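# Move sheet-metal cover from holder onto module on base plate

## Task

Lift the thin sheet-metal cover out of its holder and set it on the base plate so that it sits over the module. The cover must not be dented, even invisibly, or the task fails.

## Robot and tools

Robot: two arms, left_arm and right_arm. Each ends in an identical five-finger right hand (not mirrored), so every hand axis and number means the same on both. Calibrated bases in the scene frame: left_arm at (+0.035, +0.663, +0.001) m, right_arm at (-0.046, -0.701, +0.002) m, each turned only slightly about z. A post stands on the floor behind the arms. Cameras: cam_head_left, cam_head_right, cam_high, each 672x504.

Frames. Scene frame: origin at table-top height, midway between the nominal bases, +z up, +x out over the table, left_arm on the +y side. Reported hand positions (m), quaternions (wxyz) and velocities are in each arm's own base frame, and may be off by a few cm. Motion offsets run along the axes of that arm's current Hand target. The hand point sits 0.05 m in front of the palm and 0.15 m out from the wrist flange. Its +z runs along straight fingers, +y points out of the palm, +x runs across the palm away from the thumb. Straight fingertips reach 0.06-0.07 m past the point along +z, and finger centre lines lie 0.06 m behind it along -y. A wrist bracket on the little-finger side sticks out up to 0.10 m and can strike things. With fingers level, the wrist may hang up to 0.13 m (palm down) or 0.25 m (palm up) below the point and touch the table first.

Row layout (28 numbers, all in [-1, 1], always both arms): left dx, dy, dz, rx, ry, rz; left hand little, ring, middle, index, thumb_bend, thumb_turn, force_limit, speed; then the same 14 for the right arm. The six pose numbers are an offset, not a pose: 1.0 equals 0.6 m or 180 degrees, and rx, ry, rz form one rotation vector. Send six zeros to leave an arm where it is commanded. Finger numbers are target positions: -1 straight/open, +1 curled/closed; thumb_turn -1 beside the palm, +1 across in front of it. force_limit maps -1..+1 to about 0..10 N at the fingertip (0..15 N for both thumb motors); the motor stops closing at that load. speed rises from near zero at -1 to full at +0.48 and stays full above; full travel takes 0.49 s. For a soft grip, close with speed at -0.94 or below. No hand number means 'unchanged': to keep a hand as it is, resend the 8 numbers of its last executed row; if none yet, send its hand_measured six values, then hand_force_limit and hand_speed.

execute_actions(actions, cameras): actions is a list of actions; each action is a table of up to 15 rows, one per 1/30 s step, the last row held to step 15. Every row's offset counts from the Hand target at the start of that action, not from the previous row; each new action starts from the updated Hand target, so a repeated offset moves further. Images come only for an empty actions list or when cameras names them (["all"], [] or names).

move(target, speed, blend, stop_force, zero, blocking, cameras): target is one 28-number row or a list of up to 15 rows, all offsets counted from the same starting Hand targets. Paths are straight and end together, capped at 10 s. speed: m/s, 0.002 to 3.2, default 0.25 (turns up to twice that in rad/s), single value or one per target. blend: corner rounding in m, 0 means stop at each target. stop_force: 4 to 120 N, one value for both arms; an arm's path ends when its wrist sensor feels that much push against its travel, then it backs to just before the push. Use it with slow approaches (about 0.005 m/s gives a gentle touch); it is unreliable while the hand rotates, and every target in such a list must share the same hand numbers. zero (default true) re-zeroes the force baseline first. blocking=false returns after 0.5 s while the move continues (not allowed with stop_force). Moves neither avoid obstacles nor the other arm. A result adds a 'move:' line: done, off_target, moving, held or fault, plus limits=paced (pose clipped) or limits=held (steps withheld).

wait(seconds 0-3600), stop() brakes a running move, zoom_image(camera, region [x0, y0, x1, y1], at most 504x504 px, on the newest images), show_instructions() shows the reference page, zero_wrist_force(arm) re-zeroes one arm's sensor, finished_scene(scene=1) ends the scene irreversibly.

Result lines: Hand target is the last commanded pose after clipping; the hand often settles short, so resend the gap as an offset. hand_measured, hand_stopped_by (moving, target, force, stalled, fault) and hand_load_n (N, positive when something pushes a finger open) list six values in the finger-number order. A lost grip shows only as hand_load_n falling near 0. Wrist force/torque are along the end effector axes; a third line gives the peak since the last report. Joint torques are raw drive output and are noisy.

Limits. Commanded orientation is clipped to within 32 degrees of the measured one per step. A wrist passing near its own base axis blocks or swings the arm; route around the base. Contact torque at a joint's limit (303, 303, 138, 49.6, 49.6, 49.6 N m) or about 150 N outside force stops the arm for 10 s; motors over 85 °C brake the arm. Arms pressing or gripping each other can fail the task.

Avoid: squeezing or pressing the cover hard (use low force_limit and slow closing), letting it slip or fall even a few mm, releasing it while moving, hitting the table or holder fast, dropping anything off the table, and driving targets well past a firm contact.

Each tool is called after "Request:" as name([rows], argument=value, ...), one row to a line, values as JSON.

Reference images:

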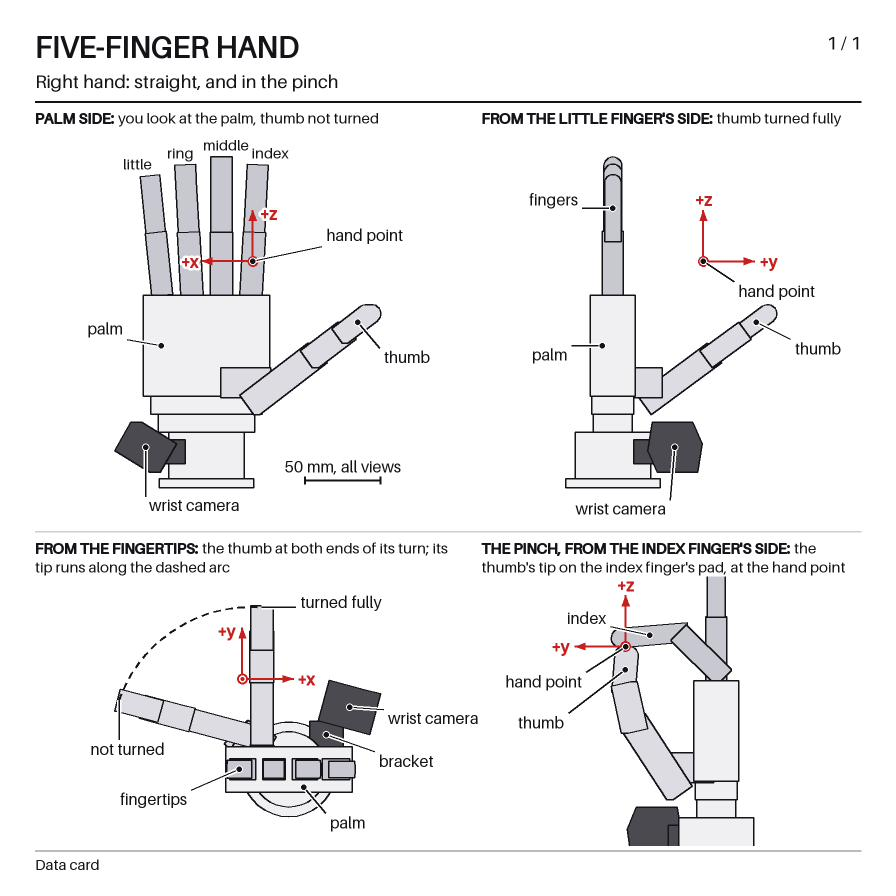

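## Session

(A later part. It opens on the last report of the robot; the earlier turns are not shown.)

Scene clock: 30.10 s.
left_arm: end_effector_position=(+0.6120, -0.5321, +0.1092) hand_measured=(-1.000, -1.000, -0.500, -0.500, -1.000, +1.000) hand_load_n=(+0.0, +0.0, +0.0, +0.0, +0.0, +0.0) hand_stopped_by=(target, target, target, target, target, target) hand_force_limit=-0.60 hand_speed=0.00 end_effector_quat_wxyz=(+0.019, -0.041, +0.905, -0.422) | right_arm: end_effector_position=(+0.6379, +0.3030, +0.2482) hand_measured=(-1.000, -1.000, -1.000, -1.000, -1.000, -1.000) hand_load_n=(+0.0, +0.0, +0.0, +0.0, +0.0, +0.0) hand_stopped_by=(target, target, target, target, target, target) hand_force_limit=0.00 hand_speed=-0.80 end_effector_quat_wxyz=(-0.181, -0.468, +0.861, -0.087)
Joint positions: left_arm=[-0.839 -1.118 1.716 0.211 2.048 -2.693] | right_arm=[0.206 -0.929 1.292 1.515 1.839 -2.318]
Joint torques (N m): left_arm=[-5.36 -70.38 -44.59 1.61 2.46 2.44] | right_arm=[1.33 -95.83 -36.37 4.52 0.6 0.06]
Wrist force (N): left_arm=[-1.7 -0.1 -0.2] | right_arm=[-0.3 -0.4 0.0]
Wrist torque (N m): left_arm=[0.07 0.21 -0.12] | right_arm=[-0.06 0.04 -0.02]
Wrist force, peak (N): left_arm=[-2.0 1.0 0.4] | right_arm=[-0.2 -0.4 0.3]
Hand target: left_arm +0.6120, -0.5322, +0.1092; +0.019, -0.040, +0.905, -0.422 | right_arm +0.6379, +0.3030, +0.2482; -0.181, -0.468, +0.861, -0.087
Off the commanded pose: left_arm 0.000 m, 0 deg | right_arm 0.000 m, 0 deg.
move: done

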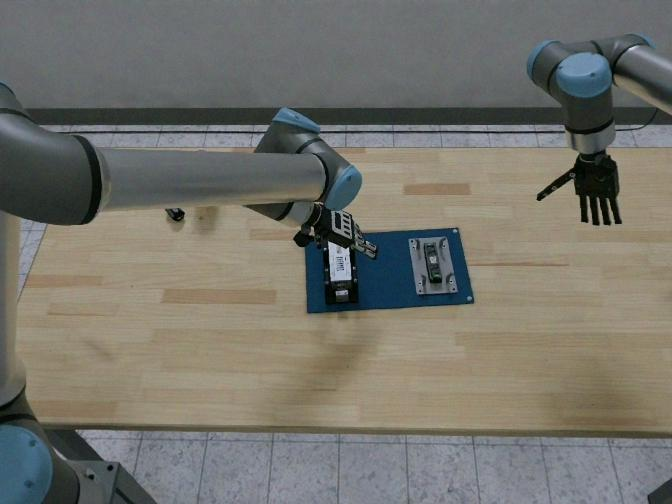

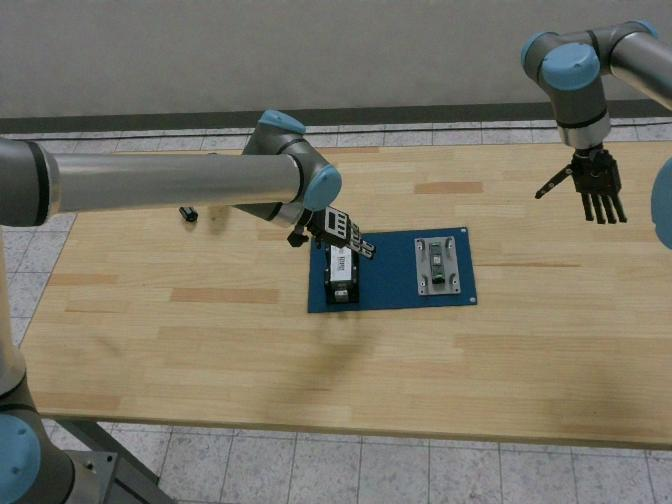

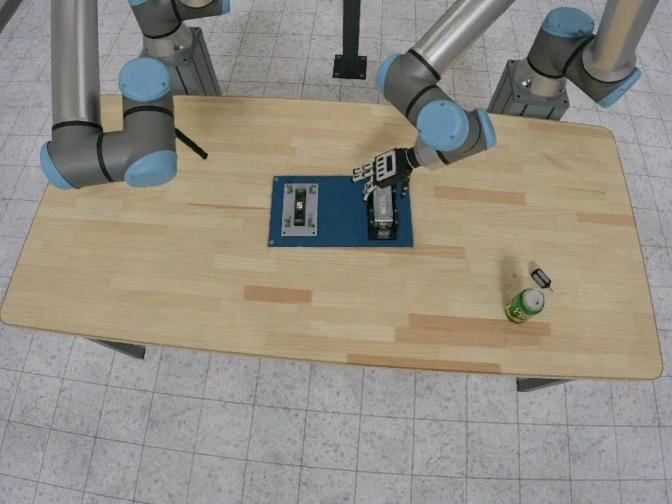

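Request:
move(target=[0.0233,0.0520,0.0417,0,0,0,-1,-1,-0.5,-0.5,-1,1,-0.6,0.0,0,0,0,0,0,0,-1,-1,-1,-1,-1,-1,0,-0.8], speed=0.05, stop_force=6, cameras=["all"])

Request:
zoom_image(camera="cam_head_left", region=[290, 220, 380, 310])

Request:
zoom_image(camera="cam_head_right", region=[290, 220, 380, 310])

Request:
zoom_image(camera="cam_high", region=[340, 160, 430, 250])

Scene clock: 36.20 s.
left_arm: end_effector_position=(+0.5980, -0.5326, +0.0692) hand_measured=(-1.000, -1.000, -0.500, -0.500, -1.000, +1.000) hand_load_n=(+0.0, +0.0, +0.0, +0.0, +0.0, +0.0) hand_stopped_by=(target, target, target, target, target, target) hand_force_limit=-0.60 hand_speed=0.00 end_effector_quat_wxyz=(+0.019, -0.040, +0.905, -0.422) | right_arm: end_effector_position=(+0.6379, +0.3030, +0.2482) hand_measured=(-1.000, -1.000, -1.000, -1.000, -1.000, -1.000) hand_load_n=(+0.0, +0.0, +0.5, +0.0, +0.0, +0.0) hand_stopped_by=(target, target, target, target, target, target) hand_force_limit=0.00 hand_speed=-0.80 end_effector_quat_wxyz=(-0.181, -0.468, +0.861, -0.087)
Joint positions: left_arm=[-0.855 -1.096 1.766 0.132 2.036 -2.706] | right_arm=[0.206 -0.929 1.292 1.515 1.839 -2.318]
Joint torques (N m): left_arm=[16.14 -87.98 -43.67 2.3 0.67 1.83] | right_arm=[2.5 -96.31 -36.17 4.49 0.47 0.01]
Wrist force (N): left_arm=[-1.1 -0.2 -0.3] | right_arm=[-0.2 0.1 -0.2]
Wrist torque (N m): left_arm=[0.04 0.12 -0.03] | right_arm=[0.03 0.03 -0.01]
Wrist force, peak (N): left_arm=[-1.0 -1.1 -0.8] | right_arm=[-0.4 -0.2 0.2]
Hand target: left_arm +0.5980, -0.5326, +0.0692; +0.019, -0.040, +0.905, -0.422 | right_arm +0.6379, +0.3030, +0.2482; -0.181, -0.468, +0.861, -0.087
Off the commanded pose: left_arm 0.000 m, 0 deg | right_arm 0.000 m, 0 deg.
move: done

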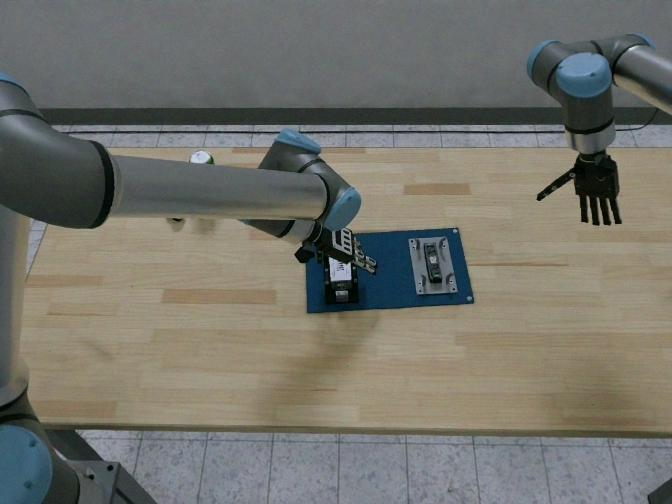

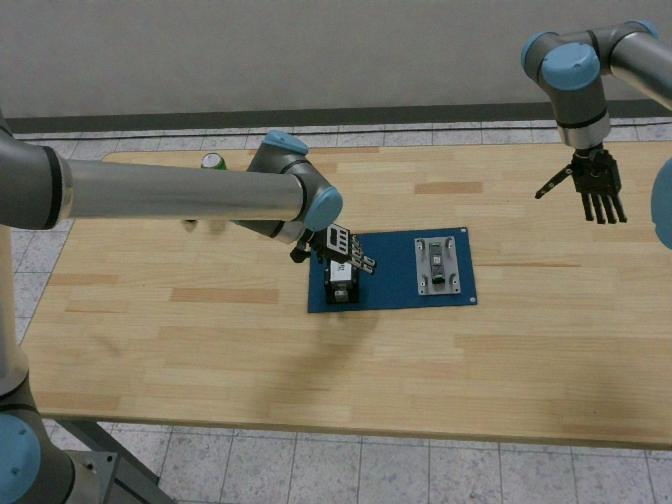

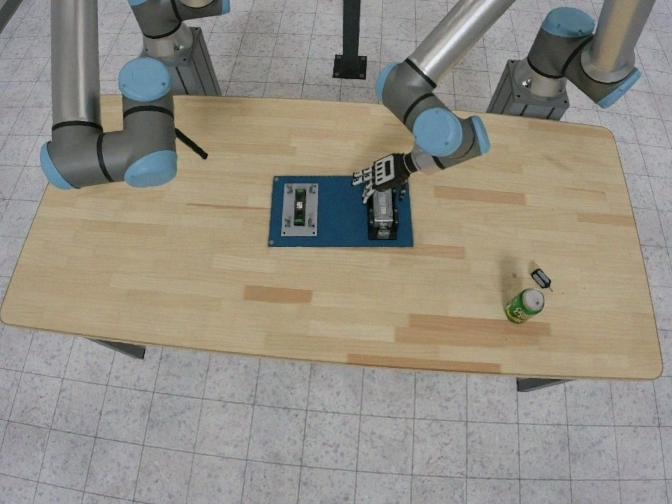

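Scaled by 5.600 from the camera's image (finer frame: 960x720).

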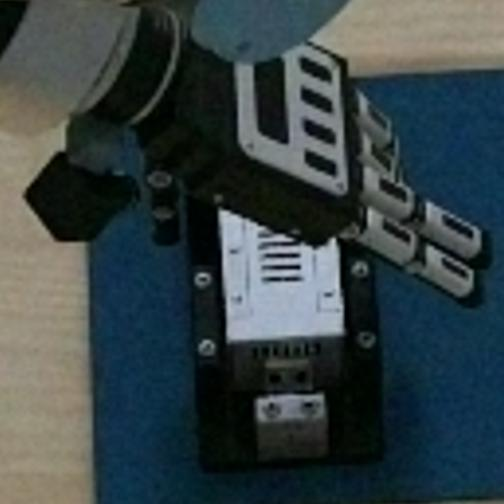

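Scaled by 5.600 from the camera's image (finer frame: 960x720).

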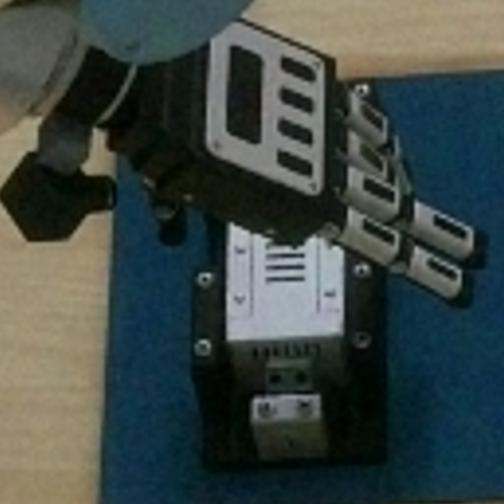

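Scaled by 5.600 from the camera's image (finer frame: 960x720).

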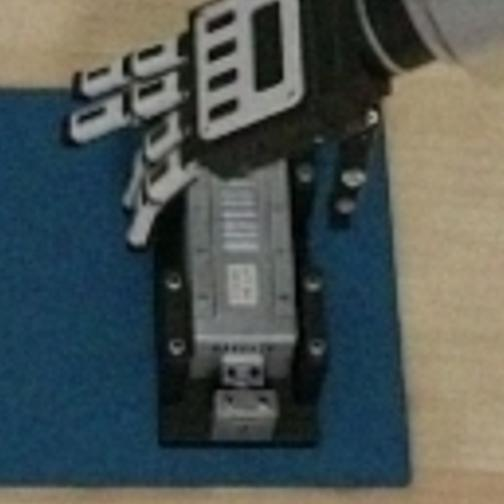

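Request:
move(target=[0.0032,0.0400,0.0302,0,0,0,-1,-1,-0.5,-0.5,-1,1,-0.6,0.0,0,0,0,0,0,0,-1,-1,-1,-1,-1,-1,0,-0.8], speed=0.02, stop_force=4, cameras=["all"])

Request:
zoom_image(camera="cam_head_left", region=[290, 220, 380, 310])

Request:
zoom_image(camera="cam_head_right", region=[290, 220, 380, 310])

Request:
zoom_image(camera="cam_high", region=[350, 170, 420, 240])

Scene clock: 40.83 s.
left_arm: end_effector_position=(+0.5959, -0.5312, +0.0391) hand_measured=(-1.000, -1.000, -0.500, -0.500, -1.000, +1.000) hand_load_n=(+0.0, -0.5, +0.0, +0.0, +0.0, +0.0) hand_stopped_by=(target, target, target, target, target, target) hand_force_limit=-0.60 hand_speed=0.00 end_effector_quat_wxyz=(+0.019, -0.040, +0.905, -0.422) | right_arm: end_effector_position=(+0.6379, +0.3030, +0.2482) hand_measured=(-1.000, -1.000, -1.000, -1.000, -1.000, -1.000) hand_load_n=(+0.0, +0.0, +0.0, +0.5, +0.0, +0.0) hand_stopped_by=(target, target, target, target, target, target) hand_force_limit=0.00 hand_speed=-0.80 end_effector_quat_wxyz=(-0.181, -0.468, +0.861, -0.087)
Joint positions: left_arm=[-0.856 -1.067 1.787 0.083 2.036 -2.707] | right_arm=[0.206 -0.929 1.292 1.515 1.839 -2.318]
Joint torques (N m): left_arm=[-9.58 -88.26 -41.81 3.81 -1.3 -2.86] | right_arm=[-0.23 -95.72 -35.42 4.22 0.28 0.06]
Wrist force (N): left_arm=[-0.7 -0.3 0.0] | right_arm=[0.1 -0.1 0.2]
Wrist torque (N m): left_arm=[0.01 0.06 -0.01] | right_arm=[-0.03 -0.01 0.00]
Wrist force, peak (N): left_arm=[-1.4 -0.8 -0.7] | right_arm=[-0.6 -0.1 0.0]
Hand target: left_arm +0.5959, -0.5312, +0.0391; +0.019, -0.040, +0.905, -0.422 | right_arm +0.6379, +0.3030, +0.2482; -0.181, -0.468, +0.861, -0.087
Off the commanded pose: left_arm 0.000 m, 0 deg | right_arm 0.000 m, 0 deg.
move: done

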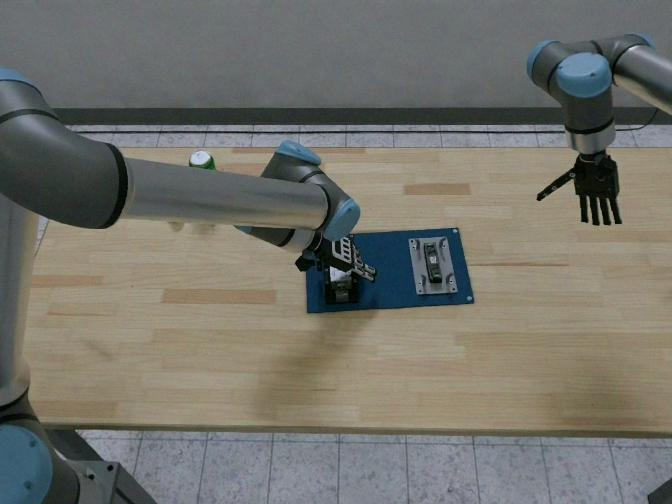

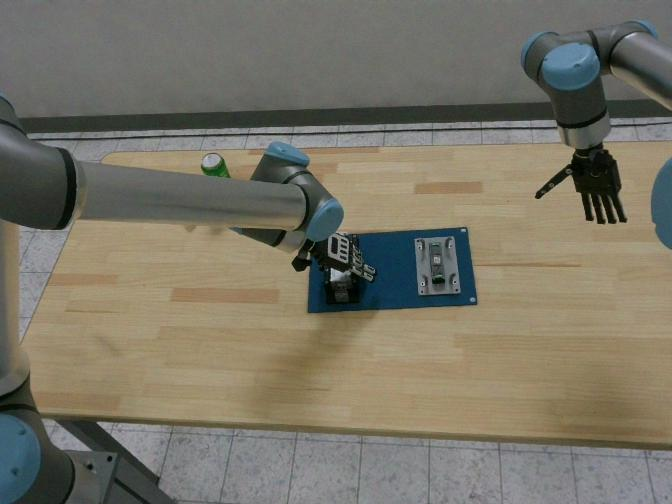

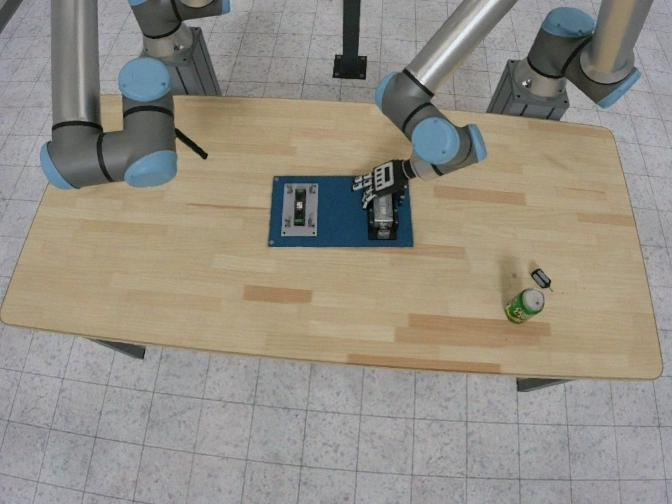

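Scaled by 5.600 from the camera's image (finer frame: 960x720).

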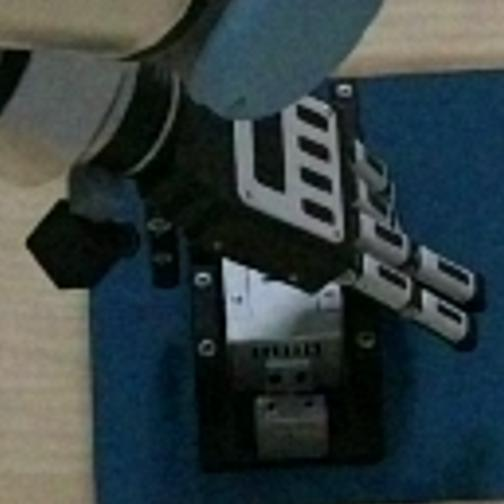

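Scaled by 5.600 from the camera's image (finer frame: 960x720).

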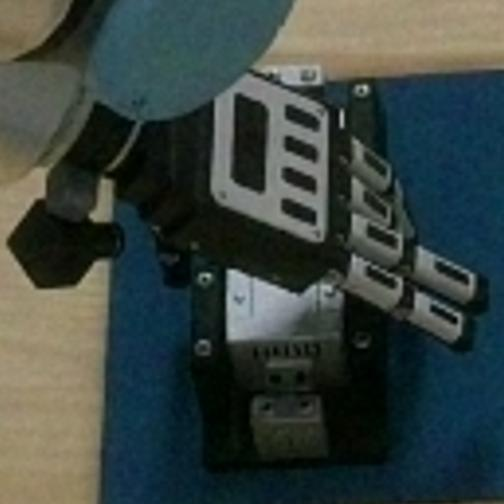

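Scaled by 7.200 from the camera's image (finer frame: 960x720).

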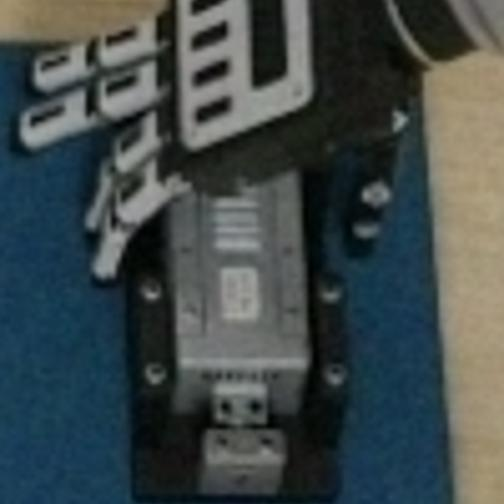

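Request:
zoom_image(camera="cam_high", region=[360, 185, 410, 235])

Scaled by 10.080 from the camera's image (finer frame: 960x720).

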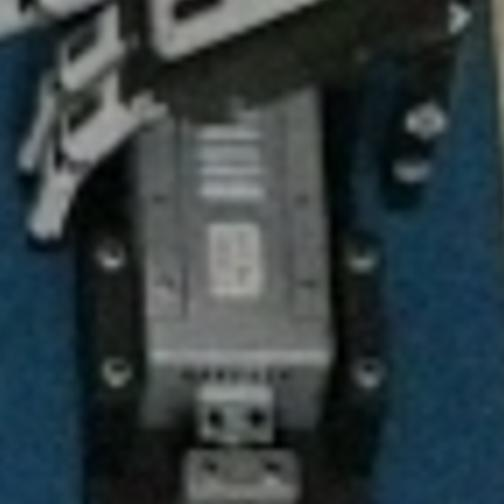

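Request:
move(target=[0.0033,0,0,0,0,0,-1,-1,-0.5,-0.5,-1,1,-0.6,0.0,0,0,0,0,0,0,-1,-1,-1,-1,-1,-1,0,-0.8], speed=0.02)

Request:
zero_wrist_force(arm="left_arm")

Request:
move(target=[0,0,0,0,0,0,-1,-1,0.1,0.1,-0.4,1,-0.7,-0.94,0,0,0,0,0,0,-1,-1,-1,-1,-1,-1,0,-0.8], speed=0.02, cameras=["all"])

Request:
zoom_image(camera="cam_high", region=[360, 185, 410, 235])

Scene clock: 43.10 s.
left_arm: end_effector_position=(+0.5939, -0.5314, +0.0392) hand_measured=(-1.000, -1.000, -0.500, -0.500, -1.000, +1.000) hand_load_n=(-0.5, +0.0, -0.5, +0.5, -0.5, +0.0) hand_stopped_by=(target, target, target, target, target, target) hand_force_limit=-0.60 hand_speed=0.00 end_effector_quat_wxyz=(+0.019, -0.040, +0.905, -0.422) | right_arm: end_effector_position=(+0.6379, +0.3030, +0.2482) hand_measured=(-1.000, -1.000, -1.000, -1.000, -1.000, -1.000) hand_load_n=(+0.0, +0.0, +0.5, +0.5, +0.0, +0.0) hand_stopped_by=(target, target, target, target, target, target) hand_force_limit=0.00 hand_speed=-0.80 end_effector_quat_wxyz=(-0.181, -0.468, +0.861, -0.087)
Joint positions: left_arm=[-0.859 -1.069 1.791 0.08 2.034 -2.709] | right_arm=[0.206 -0.929 1.292 1.515 1.839 -2.318]
Joint torques (N m): left_arm=[9.47 -65.14 -40.2 3.28 0.67 1.46] | right_arm=[1.83 -96.96 -35.32 4.28 0.68 -0.05]
Wrist force (N): left_arm=[-1.0 -0.3 -0.4] | right_arm=[0.0 0.1 0.2]
Wrist torque (N m): left_arm=[0.04 0.11 -0.03] | right_arm=[0.01 -0.01 0.01]
Wrist force, peak (N): left_arm=[-1.4 -1.1 -0.6] | right_arm=[-0.4 -0.3 -0.3]
Hand target: left_arm +0.5940, -0.5314, +0.0391; +0.019, -0.040, +0.905, -0.422 | right_arm +0.6379, +0.3030, +0.2482; -0.181, -0.468, +0.861, -0.087
Off the commanded pose: left_arm 0.000 m, 0 deg | right_arm 0.000 m, 0 deg.
move: done

Wrist force sensor zeroed.

Scene clock: 48.10 s.
left_arm: end_effector_position=(+0.5940, -0.5314, +0.0391) hand_measured=(-1.000, -1.000, -0.462, -0.202, -0.572, +1.000) hand_load_n=(+0.0, -0.5, +2.0, +1.5, +0.0, +0.0) hand_stopped_by=(target, target, force, force, moving, target) hand_force_limit=-0.70 hand_speed=-0.94 end_effector_quat_wxyz=(+0.019, -0.040, +0.905, -0.422) | right_arm: end_effector_position=(+0.6379, +0.3030, +0.2482) hand_measured=(-1.000, -1.000, -1.000, -1.000, -1.000, -1.000) hand_load_n=(+0.0, +0.0, +0.0, +0.0, +0.0, +0.0) hand_stopped_by=(target, target, target, target, target, target) hand_force_limit=0.00 hand_speed=-0.80 end_effector_quat_wxyz=(-0.181, -0.468, +0.861, -0.087)
Joint positions: left_arm=[-0.859 -1.069 1.791 0.08 2.034 -2.709] | right_arm=[0.206 -0.929 1.292 1.515 1.839 -2.318]
Joint torques (N m): left_arm=[14.6 -64.95 -21.84 3.97 0.62 1.97] | right_arm=[1.28 -96.15 -35.88 4.28 0.6 -0.05]
Wrist force (N, zeroed by zero_wrist_force on left_arm): left_arm=[0.8 -2.7 3.6] | right_arm=[-0.2 -0.1 0.1]
Wrist torque (N m, zeroed by zero_wrist_force on left_arm): left_arm=[0.00 -0.07 0.00] | right_arm=[-0.03 0.02 -0.01]
Wrist force, peak (N, zeroed by zero_wrist_force on left_arm): left_arm=[0.4 -3.3 4.1] | right_arm=[-0.1 -0.5 0.3]
Hand target: left_arm +0.5940, -0.5314, +0.0391; +0.019, -0.040, +0.905, -0.422 | right_arm +0.6379, +0.3030, +0.2482; -0.181, -0.468, +0.861, -0.087
Off the commanded pose: left_arm 0.000 m, 0 deg | right_arm 0.000 m, 0 deg.
move: moving (left_arm; no rest 5 s after the move's start)

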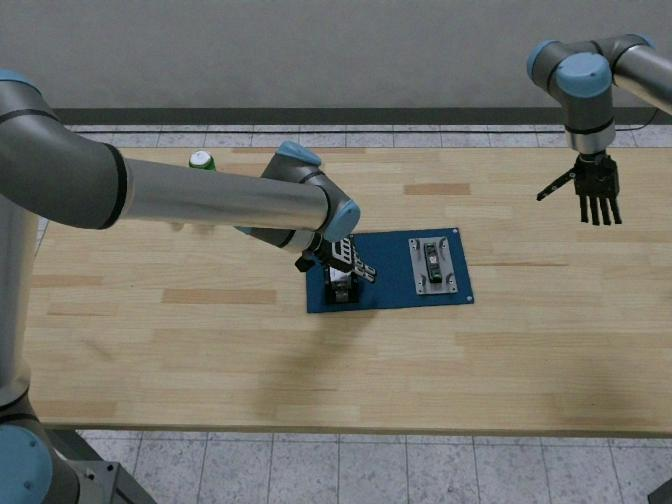

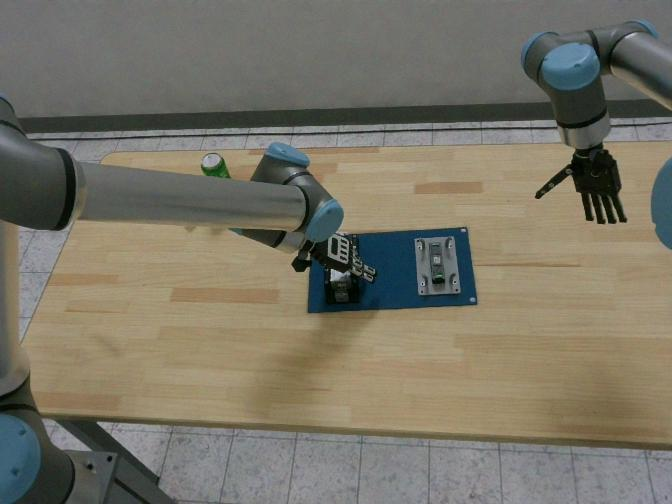

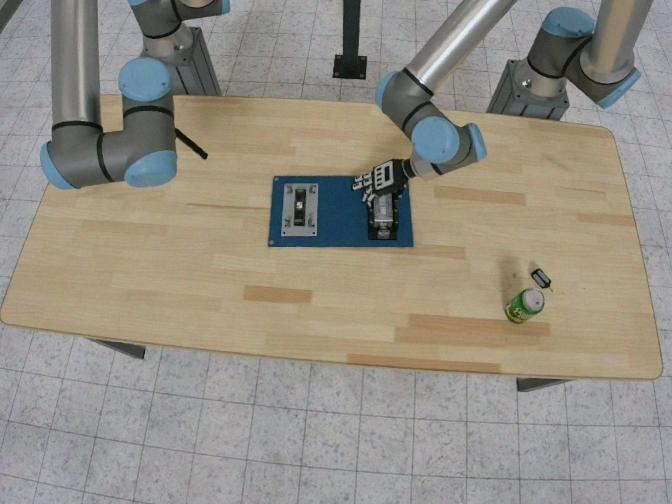

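Scaled by 10.080 from the camera's image (finer frame: 960x720).

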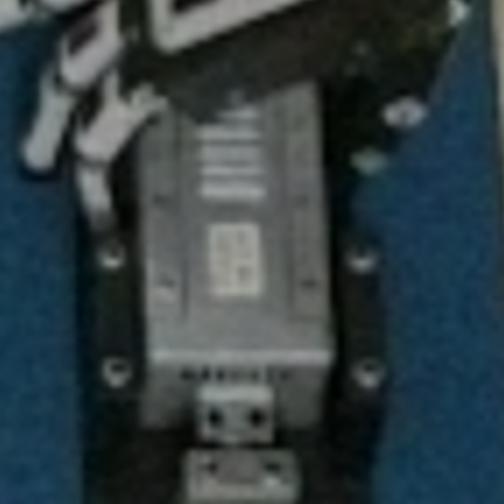

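Request:
wait(seconds=1.5, cameras=["cam_high"])

Request:
zoom_image(camera="cam_high", region=[360, 185, 410, 235])

Scene clock: 50.80 s.
left_arm: end_effector_position=(+0.5940, -0.5314, +0.0391) hand_measured=(-1.000, -1.000, -0.462, -0.202, -0.548, +1.000) hand_load_n=(+0.0, +0.0, +2.0, +1.5, +2.5, +0.0) hand_stopped_by=(target, target, force, force, force, target) hand_force_limit=-0.70 hand_speed=-0.94 end_effector_quat_wxyz=(+0.019, -0.040, +0.905, -0.422) | right_arm: end_effector_position=(+0.6379, +0.3030, +0.2482) hand_measured=(-1.000, -1.000, -1.000, -1.000, -1.000, -1.000) hand_load_n=(+0.0, +0.0, +0.0, +0.5, +0.0, +0.0) hand_stopped_by=(target, target, target, target, target, target) hand_force_limit=0.00 hand_speed=-0.80 end_effector_quat_wxyz=(-0.181, -0.468, +0.861, -0.087)
Joint positions: left_arm=[-0.859 -1.069 1.791 0.08 2.034 -2.709] | right_arm=[0.206 -0.929 1.292 1.515 1.839 -2.318]
Joint torques (N m): left_arm=[15.76 -66.44 -20.48 3.68 0.82 1.84] | right_arm=[0.14 -95.46 -35.2 4.07 0.49 0.09]
Wrist force (N, zeroed by zero_wrist_force on left_arm): left_arm=[0.6 -1.5 2.3] | right_arm=[-0.2 0.0 0.1]
Wrist torque (N m, zeroed by zero_wrist_force on left_arm): left_arm=[0.04 -0.02 -0.01] | right_arm=[-0.01 0.03 -0.01]
Wrist force, peak (N, zeroed by zero_wrist_force on left_arm): left_arm=[0.4 -2.9 3.7] | right_arm=[-0.4 -0.4 0.1]
Hand target: left_arm +0.5940, -0.5314, +0.0391; +0.019, -0.040, +0.905, -0.422 | right_arm +0.6379, +0.3030, +0.2482; -0.181, -0.468, +0.861, -0.087
Off the commanded pose: left_arm 0.000 m, 0 deg | right_arm 0.000 m, 0 deg.
wait: 1.50 s; at rest from the start

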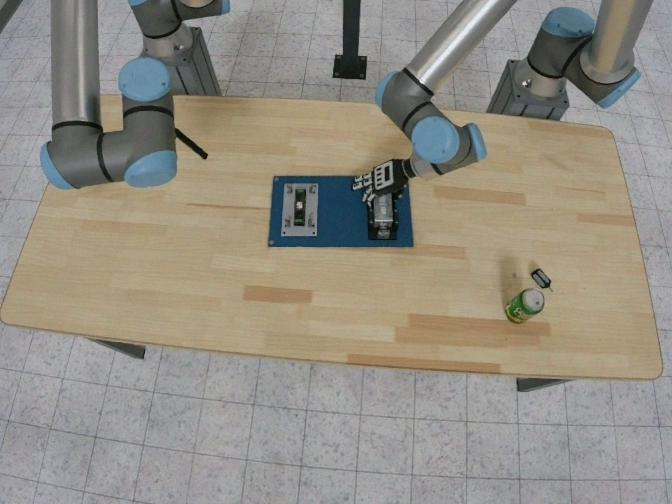

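Scaled by 10.080 from the camera's image (finer frame: 960x720).

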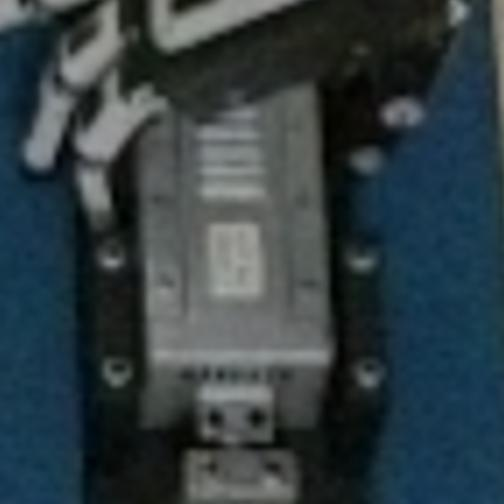

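Request:
move(target=[0,0,0,0,0,0,-1,-1,-0.55,-0.5,-0.9,1,-0.7,-0.8,0,0,0,0,0,0,-1,-1,-1,-1,-1,-1,0,-0.8], speed=0.02)

Request:
move(target=[-0.0058,0,0,0,0,0,-1,-1,-0.55,-0.5,-0.9,1,-0.7,-0.8,0,0,0,0,0,0,-1,-1,-1,-1,-1,-1,0,-0.8], speed=0.02)

Request:
move(target=[0,0,0,0,0,0,-1,-1,0.1,0.1,-0.9,1,-0.7,-0.9,0,0,0,0,0,0,-1,-1,-1,-1,-1,-1,0,-0.8], speed=0.02)

Request:
zoom_image(camera="cam_high", region=[360, 185, 410, 235])

Scene clock: 52.67 s.
left_arm: end_effector_position=(+0.5940, -0.5314, +0.0391) hand_measured=(-1.000, -1.000, -0.550, -0.500, -0.900, +1.000) hand_load_n=(+0.0, +0.0, +0.0, +0.0, +0.0, +0.0) hand_stopped_by=(target, target, target, target, target, target) hand_force_limit=-0.70 hand_speed=-0.80 end_effector_quat_wxyz=(+0.019, -0.040, +0.905, -0.422) | right_arm: end_effector_position=(+0.6379, +0.3030, +0.2482) hand_measured=(-1.000, -1.000, -1.000, -1.000, -1.000, -1.000) hand_load_n=(+0.0, +0.0, +0.0, +0.0, +0.0, +0.0) hand_stopped_by=(target, target, target, target, target, target) hand_force_limit=0.00 hand_speed=-0.80 end_effector_quat_wxyz=(-0.181, -0.468, +0.861, -0.087)
Joint positions: left_arm=[-0.859 -1.069 1.791 0.08 2.034 -2.709] | right_arm=[0.206 -0.929 1.292 1.515 1.839 -2.318]
Joint torques (N m): left_arm=[14.97 -67.37 -26.04 2.05 0.84 1.61] | right_arm=[-0.04 -95.58 -35.49 4.2 0.4 -0.05]
Wrist force (N, zeroed by zero_wrist_force on left_arm): left_arm=[0.3 -0.1 0.3] | right_arm=[-0.2 -0.4 0.0]
Wrist torque (N m, zeroed by zero_wrist_force on left_arm): left_arm=[-0.05 -0.05 0.01] | right_arm=[-0.06 0.03 -0.02]
Wrist force, peak (N, zeroed by zero_wrist_force on left_arm): left_arm=[0.7 -2.1 2.6] | right_arm=[-0.5 -0.1 0.3]
Hand target: left_arm +0.5940, -0.5314, +0.0391; +0.019, -0.040, +0.905, -0.422 | right_arm +0.6379, +0.3030, +0.2482; -0.181, -0.468, +0.861, -0.087
Off the commanded pose: left_arm 0.000 m, 0 deg | right_arm 0.000 m, 0 deg.
move: done

Scene clock: 53.17 s.
left_arm: end_effector_position=(+0.5976, -0.5311, +0.0391) hand_measured=(-1.000, -1.000, -0.550, -0.500, -0.900, +1.000) hand_load_n=(+0.0, +0.0, +0.0, +0.0, +0.0, +0.0) hand_stopped_by=(target, target, target, target, target, target) hand_force_limit=-0.70 hand_speed=-0.80 end_effector_quat_wxyz=(+0.019, -0.040, +0.905, -0.422) | right_arm: end_effector_position=(+0.6379, +0.3030, +0.2482) hand_measured=(-1.000, -1.000, -1.000, -1.000, -1.000, -1.000) hand_load_n=(+0.0, +0.0, +0.0, +0.0, +0.0, +0.0) hand_stopped_by=(target, target, target, target, target, target) hand_force_limit=0.00 hand_speed=-0.80 end_effector_quat_wxyz=(-0.181, -0.468, +0.861, -0.087)
Joint positions: left_arm=[-0.854 -1.065 1.784 0.084 2.037 -2.705] | right_arm=[0.206 -0.929 1.292 1.515 1.839 -2.318]
Joint torques (N m): left_arm=[-9.7 -89.75 -20.78 -0.02 -0.46 -2.67] | right_arm=[0.3 -96.64 -35.11 4.24 0.43 0.03]
Wrist force (N, zeroed by zero_wrist_force on left_arm): left_arm=[0.1 0.2 0.2] | right_arm=[-0.3 -0.3 0.1]
Wrist torque (N m, zeroed by zero_wrist_force on left_arm): left_arm=[0.01 -0.02 -0.20] | right_arm=[-0.05 0.04 -0.02]
Wrist force, peak (N, zeroed by zero_wrist_force on left_arm): left_arm=[-0.3 0.4 -0.2] | right_arm=[0.1 -0.4 0.3]
Hand target: left_arm +0.5974, -0.5311, +0.0391; +0.019, -0.040, +0.905, -0.422 | right_arm +0.6379, +0.3030, +0.2482; -0.181, -0.468, +0.861, -0.087
Off the commanded pose: left_arm 0.000 m, 0 deg | right_arm 0.000 m, 0 deg.
move: done

Scene clock: 54.63 s.
left_arm: end_effector_position=(+0.5974, -0.5311, +0.0391) hand_measured=(-1.000, -1.000, -0.216, -0.204, -0.900, +1.000) hand_load_n=(+0.0, +0.0, +3.0, +1.0, +0.0, +0.0) hand_stopped_by=(target, target, force, force, target, target) hand_force_limit=-0.70 hand_speed=-0.90 end_effector_quat_wxyz=(+0.019, -0.040, +0.905, -0.422) | right_arm: end_effector_position=(+0.6379, +0.3030, +0.2482) hand_measured=(-1.000, -1.000, -1.000, -1.000, -1.000, -1.000) hand_load_n=(+0.0, +0.0, +0.0, +0.0, +0.0, +0.0) hand_stopped_by=(target, target, target, target, target, target) hand_force_limit=0.00 hand_speed=-0.80 end_effector_quat_wxyz=(-0.181, -0.468, +0.861, -0.087)
Joint positions: left_arm=[-0.854 -1.065 1.785 0.084 2.037 -2.705] | right_arm=[0.206 -0.929 1.292 1.515 1.839 -2.318]
Joint torques (N m): left_arm=[-12.71 -88.03 -20.3 4.53 0.98 -2.75] | right_arm=[0.17 -95.79 -34.7 4.18 0.68 0.11]
Wrist force (N, zeroed by zero_wrist_force on left_arm): left_arm=[-4.6 -1.3 3.1] | right_arm=[-0.2 -0.3 0.1]
Wrist torque (N m, zeroed by zero_wrist_force on left_arm): left_arm=[0.04 -0.12 -0.37] | right_arm=[-0.05 0.03 -0.02]
Wrist force, peak (N, zeroed by zero_wrist_force on left_arm): left_arm=[-4.6 -1.8 3.3] | right_arm=[0.0 -0.6 -0.1]
Hand target: left_arm +0.5974, -0.5311, +0.0391; +0.019, -0.040, +0.905, -0.422 | right_arm +0.6379, +0.3030, +0.2482; -0.181, -0.468, +0.861, -0.087
Off the commanded pose: left_arm 0.000 m, 0 deg | right_arm 0.000 m, 0 deg.
move: done

Scaled by 10.080 from the camera's image (finer frame: 960x720).
This view is cut from an older image: the scene may have changed since it was taken.

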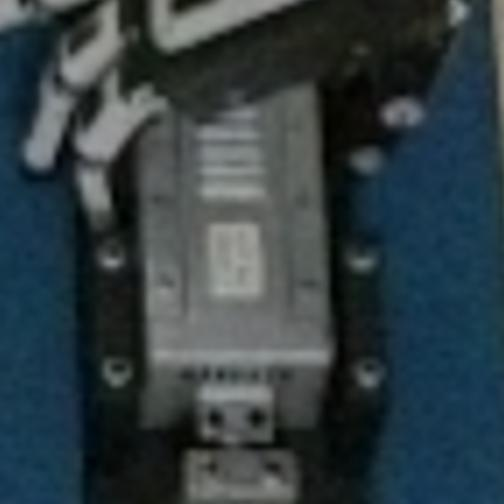

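Request:
move(target=[0,0,0,0,0,0,-1,-1,-0.55,-0.5,-0.9,1,-0.7,-0.8,0,0,0,0,0,0,-1,-1,-1,-1,-1,-1,0,-0.8], speed=0.02)

Request:
move(target=[-0.0042,0,0,0,0,0,-1,-1,-0.55,-0.5,-0.9,1,-0.7,-0.8,0,0,0,0,0,0,-1,-1,-1,-1,-1,-1,0,-0.8], speed=0.02)

Request:
move(target=[0,0,0,0,0,0,-1,-1,0.1,0.1,-0.9,1,-0.7,-0.92,0,0,0,0,0,0,-1,-1,-1,-1,-1,-1,0,-0.8], speed=0.02, cameras=["all"])

Request:
zoom_image(camera="cam_high", region=[360, 185, 410, 235])

Scene clock: 55.90 s.
left_arm: end_effector_position=(+0.5974, -0.5311, +0.0391) hand_measured=(-1.000, -1.000, -0.550, -0.500, -0.900, +1.000) hand_load_n=(+0.0, +0.0, +0.0, -0.5, +0.0, +0.0) hand_stopped_by=(target, target, target, target, target, target) hand_force_limit=-0.70 hand_speed=-0.80 end_effector_quat_wxyz=(+0.019, -0.040, +0.905, -0.422) | right_arm: end_effector_position=(+0.6379, +0.3030, +0.2482) hand_measured=(-1.000, -1.000, -1.000, -1.000, -1.000, -1.000) hand_load_n=(+0.0, +0.0, +0.0, +0.0, +0.0, +0.0) hand_stopped_by=(target, target, target, target, target, target) hand_force_limit=0.00 hand_speed=-0.80 end_effector_quat_wxyz=(-0.181, -0.468, +0.861, -0.087)
Joint positions: left_arm=[-0.854 -1.065 1.785 0.084 2.037 -2.705] | right_arm=[0.206 -0.929 1.292 1.515 1.839 -2.318]
Joint torques (N m): left_arm=[-8 -87.22 -21.8 2.63 2.1 -2.7] | right_arm=[-0.29 -95.23 -35.23 4.14 0.6 -0.1]
Wrist force (N, zeroed by zero_wrist_force on left_arm): left_arm=[-0.1 0.6 -0.2] | right_arm=[-0.2 -0.1 0.5]
Wrist torque (N m, zeroed by zero_wrist_force on left_arm): left_arm=[0.08 0.02 -0.21] | right_arm=[-0.04 0.01 -0.01]
Wrist force, peak (N, zeroed by zero_wrist_force on left_arm): left_arm=[-5.0 -1.4 2.9] | right_arm=[-0.2 -0.1 0.5]
Hand target: left_arm +0.5974, -0.5311, +0.0391; +0.019, -0.040, +0.905, -0.422 | right_arm +0.6379, +0.3030, +0.2482; -0.181, -0.468, +0.861, -0.087
Off the commanded pose: left_arm 0.000 m, 0 deg | right_arm 0.000 m, 0 deg.
move: done

Scene clock: 56.40 s.
left_arm: end_effector_position=(+0.6000, -0.5309, +0.0392) hand_measured=(-1.000, -1.000, -0.550, -0.500, -0.900, +1.000) hand_load_n=(+0.0, +0.0, +0.0, +0.0, +0.0, +0.0) hand_stopped_by=(target, target, target, target, target, target) hand_force_limit=-0.70 hand_speed=-0.80 end_effector_quat_wxyz=(+0.019, -0.040, +0.905, -0.422) | right_arm: end_effector_position=(+0.6379, +0.3030, +0.2482) hand_measured=(-1.000, -1.000, -1.000, -1.000, -1.000, -1.000) hand_load_n=(+0.0, +0.0, +0.0, +0.0, -0.5, +0.0) hand_stopped_by=(target, target, target, target, target, target) hand_force_limit=0.00 hand_speed=-0.80 end_effector_quat_wxyz=(-0.181, -0.468, +0.861, -0.087)
Joint positions: left_arm=[-0.851 -1.062 1.78 0.087 2.039 -2.703] | right_arm=[0.206 -0.929 1.292 1.515 1.839 -2.318]
Joint torques (N m): left_arm=[-4.17 -85.27 -21.41 0.04 -0.26 -1.9] | right_arm=[1.44 -96.03 -34.82 3.8 0.52 -0.01]
Wrist force (N, zeroed by zero_wrist_force on left_arm): left_arm=[0.2 0.1 0.3] | right_arm=[-0.1 -0.1 0.2]
Wrist torque (N m, zeroed by zero_wrist_force on left_arm): left_arm=[-0.01 -0.03 -0.20] | right_arm=[-0.02 0.01 0.00]
Wrist force, peak (N, zeroed by zero_wrist_force on left_arm): left_arm=[-0.6 0.0 0.1] | right_arm=[-0.2 -0.2 0.3]
Hand target: left_arm +0.5999, -0.5308, +0.0391; +0.019, -0.040, +0.905, -0.422 | right_arm +0.6379, +0.3030, +0.2482; -0.181, -0.468, +0.861, -0.087
Off the commanded pose: left_arm 0.000 m, 0 deg | right_arm 0.000 m, 0 deg.
move: done

Scene clock: 58.17 s.
left_arm: end_effector_position=(+0.5999, -0.5308, +0.0391) hand_measured=(-1.000, -1.000, -0.214, -0.202, -0.900, +1.000) hand_load_n=(+0.0, +0.0, +3.0, +1.5, +0.0, +0.0) hand_stopped_by=(target, target, force, force, target, target) hand_force_limit=-0.70 hand_speed=-0.92 end_effector_quat_wxyz=(+0.019, -0.040, +0.905, -0.422) | right_arm: end_effector_position=(+0.6379, +0.3030, +0.2482) hand_measured=(-1.000, -1.000, -1.000, -1.000, -1.000, -1.000) hand_load_n=(+0.0, +0.0, +0.0, +0.0, +0.0, +0.0) hand_stopped_by=(target, target, target, target, target, target) hand_force_limit=0.00 hand_speed=-0.80 end_effector_quat_wxyz=(-0.181, -0.468, +0.861, -0.087)
Joint positions: left_arm=[-0.851 -1.062 1.78 0.087 2.039 -2.703] | right_arm=[0.206 -0.929 1.292 1.515 1.839 -2.318]
Joint torques (N m): left_arm=[-8.13 -90.24 -21.31 1.26 -1.19 -2.79] | right_arm=[0.45 -95.27 -35.01 4.14 0.6 -0.05]
Wrist force (N, zeroed by zero_wrist_force on left_arm): left_arm=[-0.2 -1.9 3.1] | right_arm=[0.0 0.1 0.2]
Wrist torque (N m, zeroed by zero_wrist_force on left_arm): left_arm=[0.02 0.00 -0.25] | right_arm=[0.00 0.00 0.00]
Wrist force, peak (N, zeroed by zero_wrist_force on left_arm): left_arm=[-0.2 -1.7 3.7] | right_arm=[-0.4 -0.1 0.3]
Hand target: left_arm +0.5999, -0.5308, +0.0391; +0.019, -0.040, +0.905, -0.422 | right_arm +0.6379, +0.3030, +0.2482; -0.181, -0.468, +0.861, -0.087
Off the commanded pose: left_arm 0.000 m, 0 deg | right_arm 0.000 m, 0 deg.
move: done

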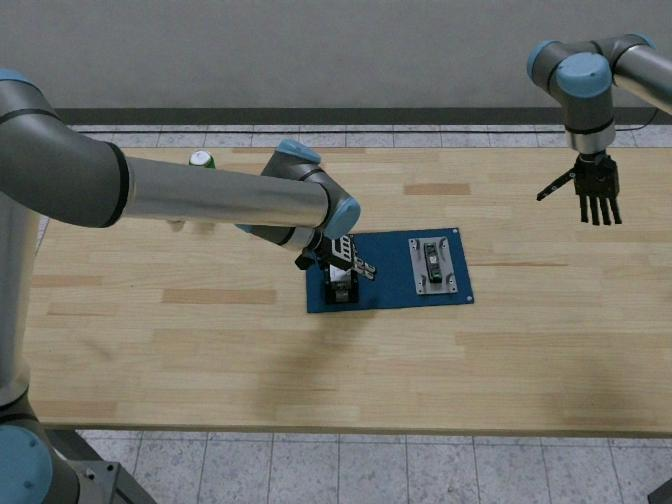

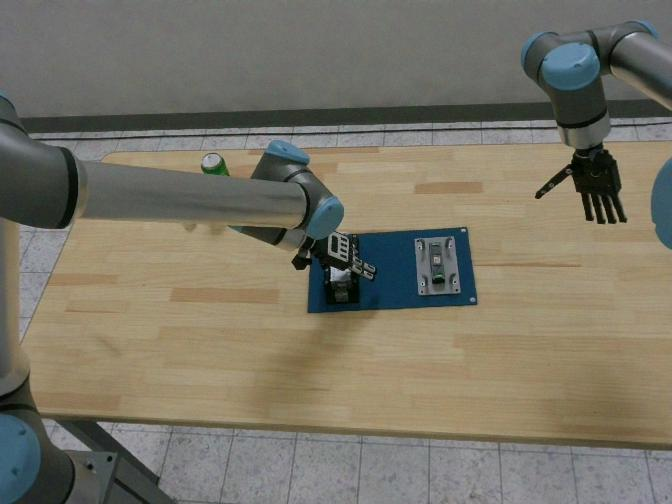

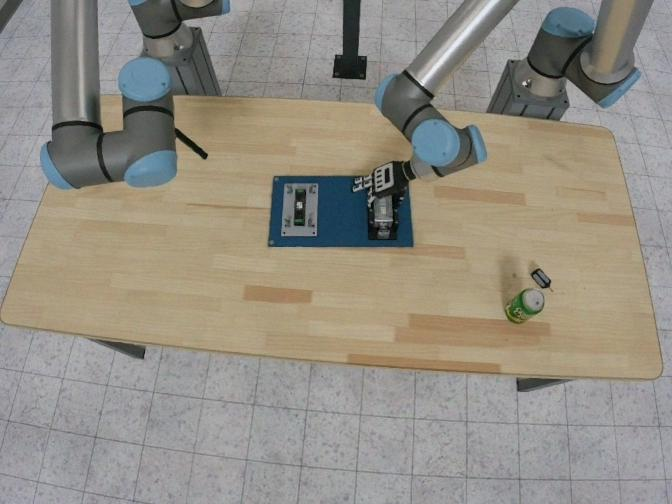

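Scaled by 10.080 from the camera's image (finer frame: 960x720).

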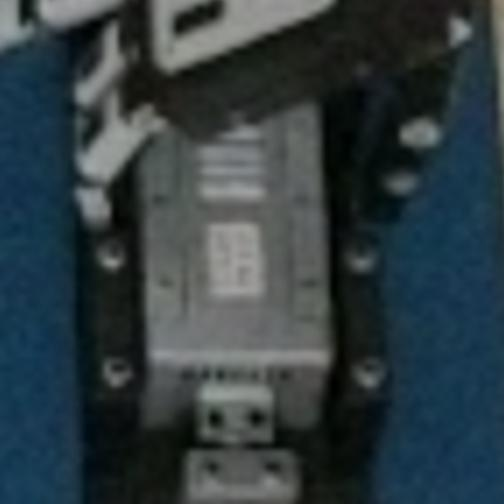

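Request:
move(target=[0,0,0,0,0,0,-1,-1,0.1,0.1,-0.4,1,-0.6,-0.94,0,0,0,0,0,0,-1,-1,-1,-1,-1,-1,0,-0.8], speed=0.02)

Scene clock: 62.90 s.
left_arm: end_effector_position=(+0.5999, -0.5308, +0.0391) hand_measured=(-1.000, -1.000, -0.214, -0.202, -0.544, +1.000) hand_load_n=(+0.0, +0.0, +3.0, +1.5, +3.0, +0.0) hand_stopped_by=(target, target, force, force, force, target) hand_force_limit=-0.60 hand_speed=-0.94 end_effector_quat_wxyz=(+0.019, -0.040, +0.905, -0.422) | right_arm: end_effector_position=(+0.6379, +0.3030, +0.2482) hand_measured=(-1.000, -1.000, -1.000, -1.000, -1.000, -1.000) hand_load_n=(+0.0, +0.0, +0.0, +0.0, +0.0, +0.0) hand_stopped_by=(target, target, target, target, target, target) hand_force_limit=0.00 hand_speed=-0.80 end_effector_quat_wxyz=(-0.181, -0.468, +0.861, -0.087)
Joint positions: left_arm=[-0.851 -1.062 1.78 0.087 2.039 -2.703] | right_arm=[0.206 -0.929 1.292 1.515 1.839 -2.318]
Joint torques (N m): left_arm=[-8.13 -87.85 -22.3 3.86 -1.27 -2.65] | right_arm=[1.26 -96.03 -34.87 4.09 0.56 0.2]
Wrist force (N, zeroed by zero_wrist_force on left_arm): left_arm=[-0.3 -0.3 1.8] | right_arm=[0.0 -0.3 0.1]
Wrist torque (N m, zeroed by zero_wrist_force on left_arm): left_arm=[0.00 0.03 -0.26] | right_arm=[-0.04 -0.01 -0.01]
Wrist force, peak (N, zeroed by zero_wrist_force on left_arm): left_arm=[-0.2 -2.2 3.5] | right_arm=[-0.3 -0.4 -0.2]
Hand target: left_arm +0.5999, -0.5308, +0.0391; +0.019, -0.040, +0.905, -0.422 | right_arm +0.6379, +0.3030, +0.2482; -0.181, -0.468, +0.861, -0.087
Off the commanded pose: left_arm 0.000 m, 0 deg | right_arm 0.000 m, 0 deg.
move: done

Request:
move(target=[0,-0.00638,-0.00536,0,0,0,-1,-1,0.1,0.1,-0.4,1,-0.6,-0.94,0,0,0,0,0,0,-1,-1,-1,-1,-1,-1,0,-0.8], speed=0.01, cameras=["all"])

Request:
zoom_image(camera="cam_high", region=[360, 185, 410, 235])

Request:
zoom_image(camera="cam_head_right", region=[310, 235, 370, 305])

Scene clock: 64.00 s.
left_arm: end_effector_position=(+0.5999, -0.5308, +0.0442) hand_measured=(-1.000, -1.000, -0.214, -0.202, -0.544, +1.000) hand_load_n=(+0.0, +0.0, +3.5, +1.5, +3.0, +0.0) hand_stopped_by=(target, target, force, force, force, target) hand_force_limit=-0.60 hand_speed=-0.94 end_effector_quat_wxyz=(+0.019, -0.040, +0.905, -0.422) | right_arm: end_effector_position=(+0.6379, +0.3030, +0.2482) hand_measured=(-1.000, -1.000, -1.000, -1.000, -1.000, -1.000) hand_load_n=(+0.0, +0.0, +0.0, +0.0, +0.0, +0.0) hand_stopped_by=(target, target, target, target, target, target) hand_force_limit=0.00 hand_speed=-0.80 end_effector_quat_wxyz=(-0.181, -0.468, +0.861, -0.087)
Joint positions: left_arm=[-0.851 -1.068 1.778 0.095 2.039 -2.703] | right_arm=[0.206 -0.929 1.292 1.515 1.839 -2.318]
Joint torques (N m): left_arm=[-8.94 -72.93 -38.77 1.32 -1.22 -2.67] | right_arm=[0.66 -95.95 -34.71 3.85 0.59 0.23]
Wrist force (N, zeroed by zero_wrist_force on left_arm): left_arm=[0.3 -0.5 2.0] | right_arm=[0.1 -0.1 0.0]
Wrist torque (N m, zeroed by zero_wrist_force on left_arm): left_arm=[-0.01 -0.08 -0.21] | right_arm=[-0.02 -0.01 0.00]
Wrist force, peak (N, zeroed by zero_wrist_force on left_arm): left_arm=[0.0 -0.3 3.2] | right_arm=[-0.4 -0.1 0.3]
Hand target: left_arm +0.5999, -0.5308, +0.0441; +0.019, -0.040, +0.905, -0.422 | right_arm +0.6379, +0.3030, +0.2482; -0.181, -0.468, +0.861, -0.087
Off the commanded pose: left_arm 0.000 m, 0 deg | right_arm 0.000 m, 0 deg.
move: done

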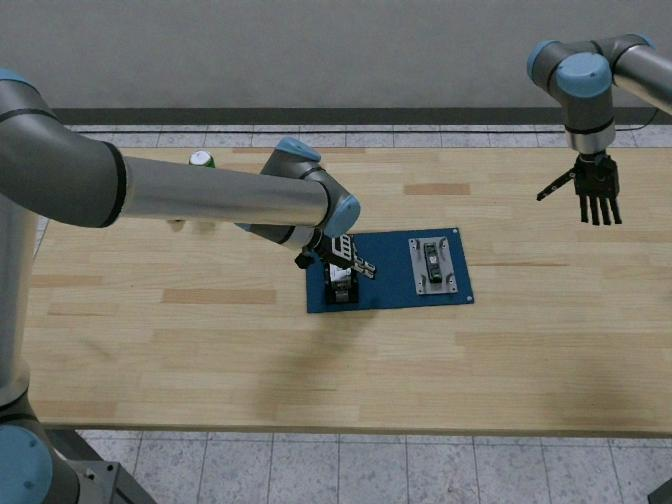

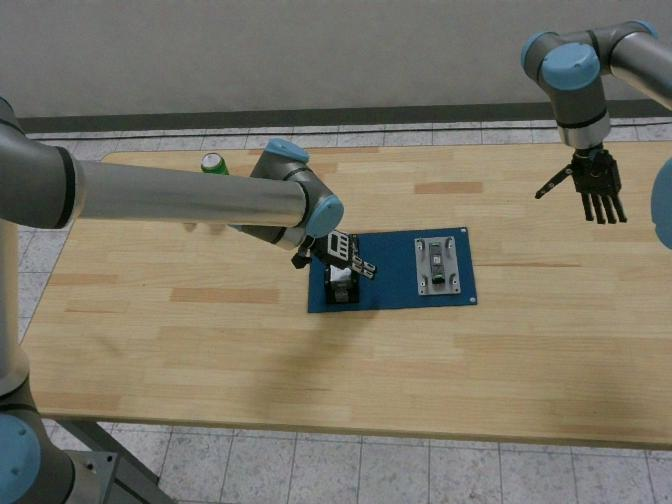

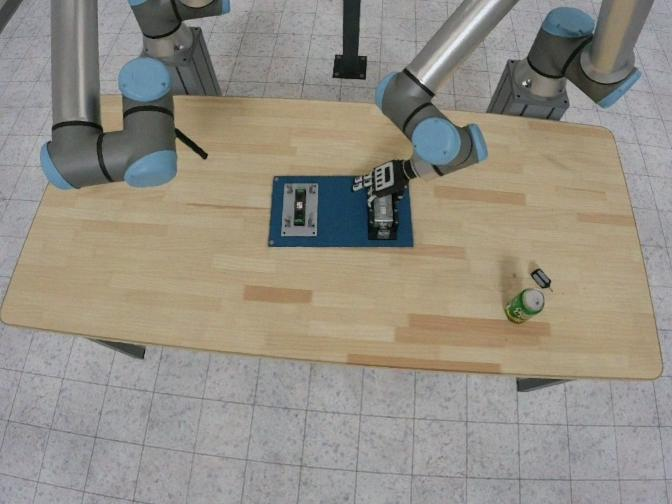

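Scaled by 10.080 from the camera's image (finer frame: 960x720).

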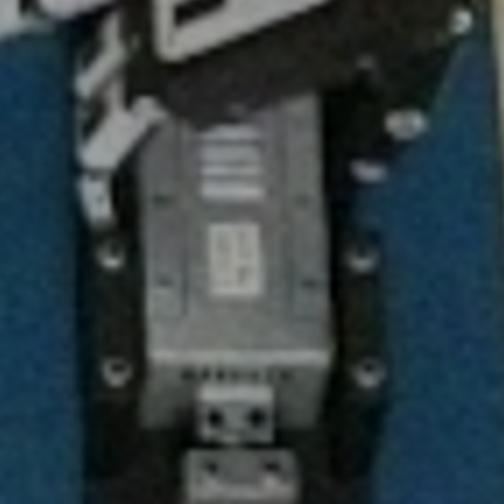

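Scaled by 7.200 from the camera's image (finer frame: 960x720).

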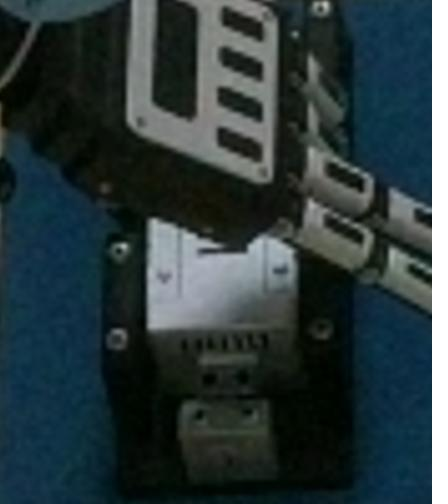

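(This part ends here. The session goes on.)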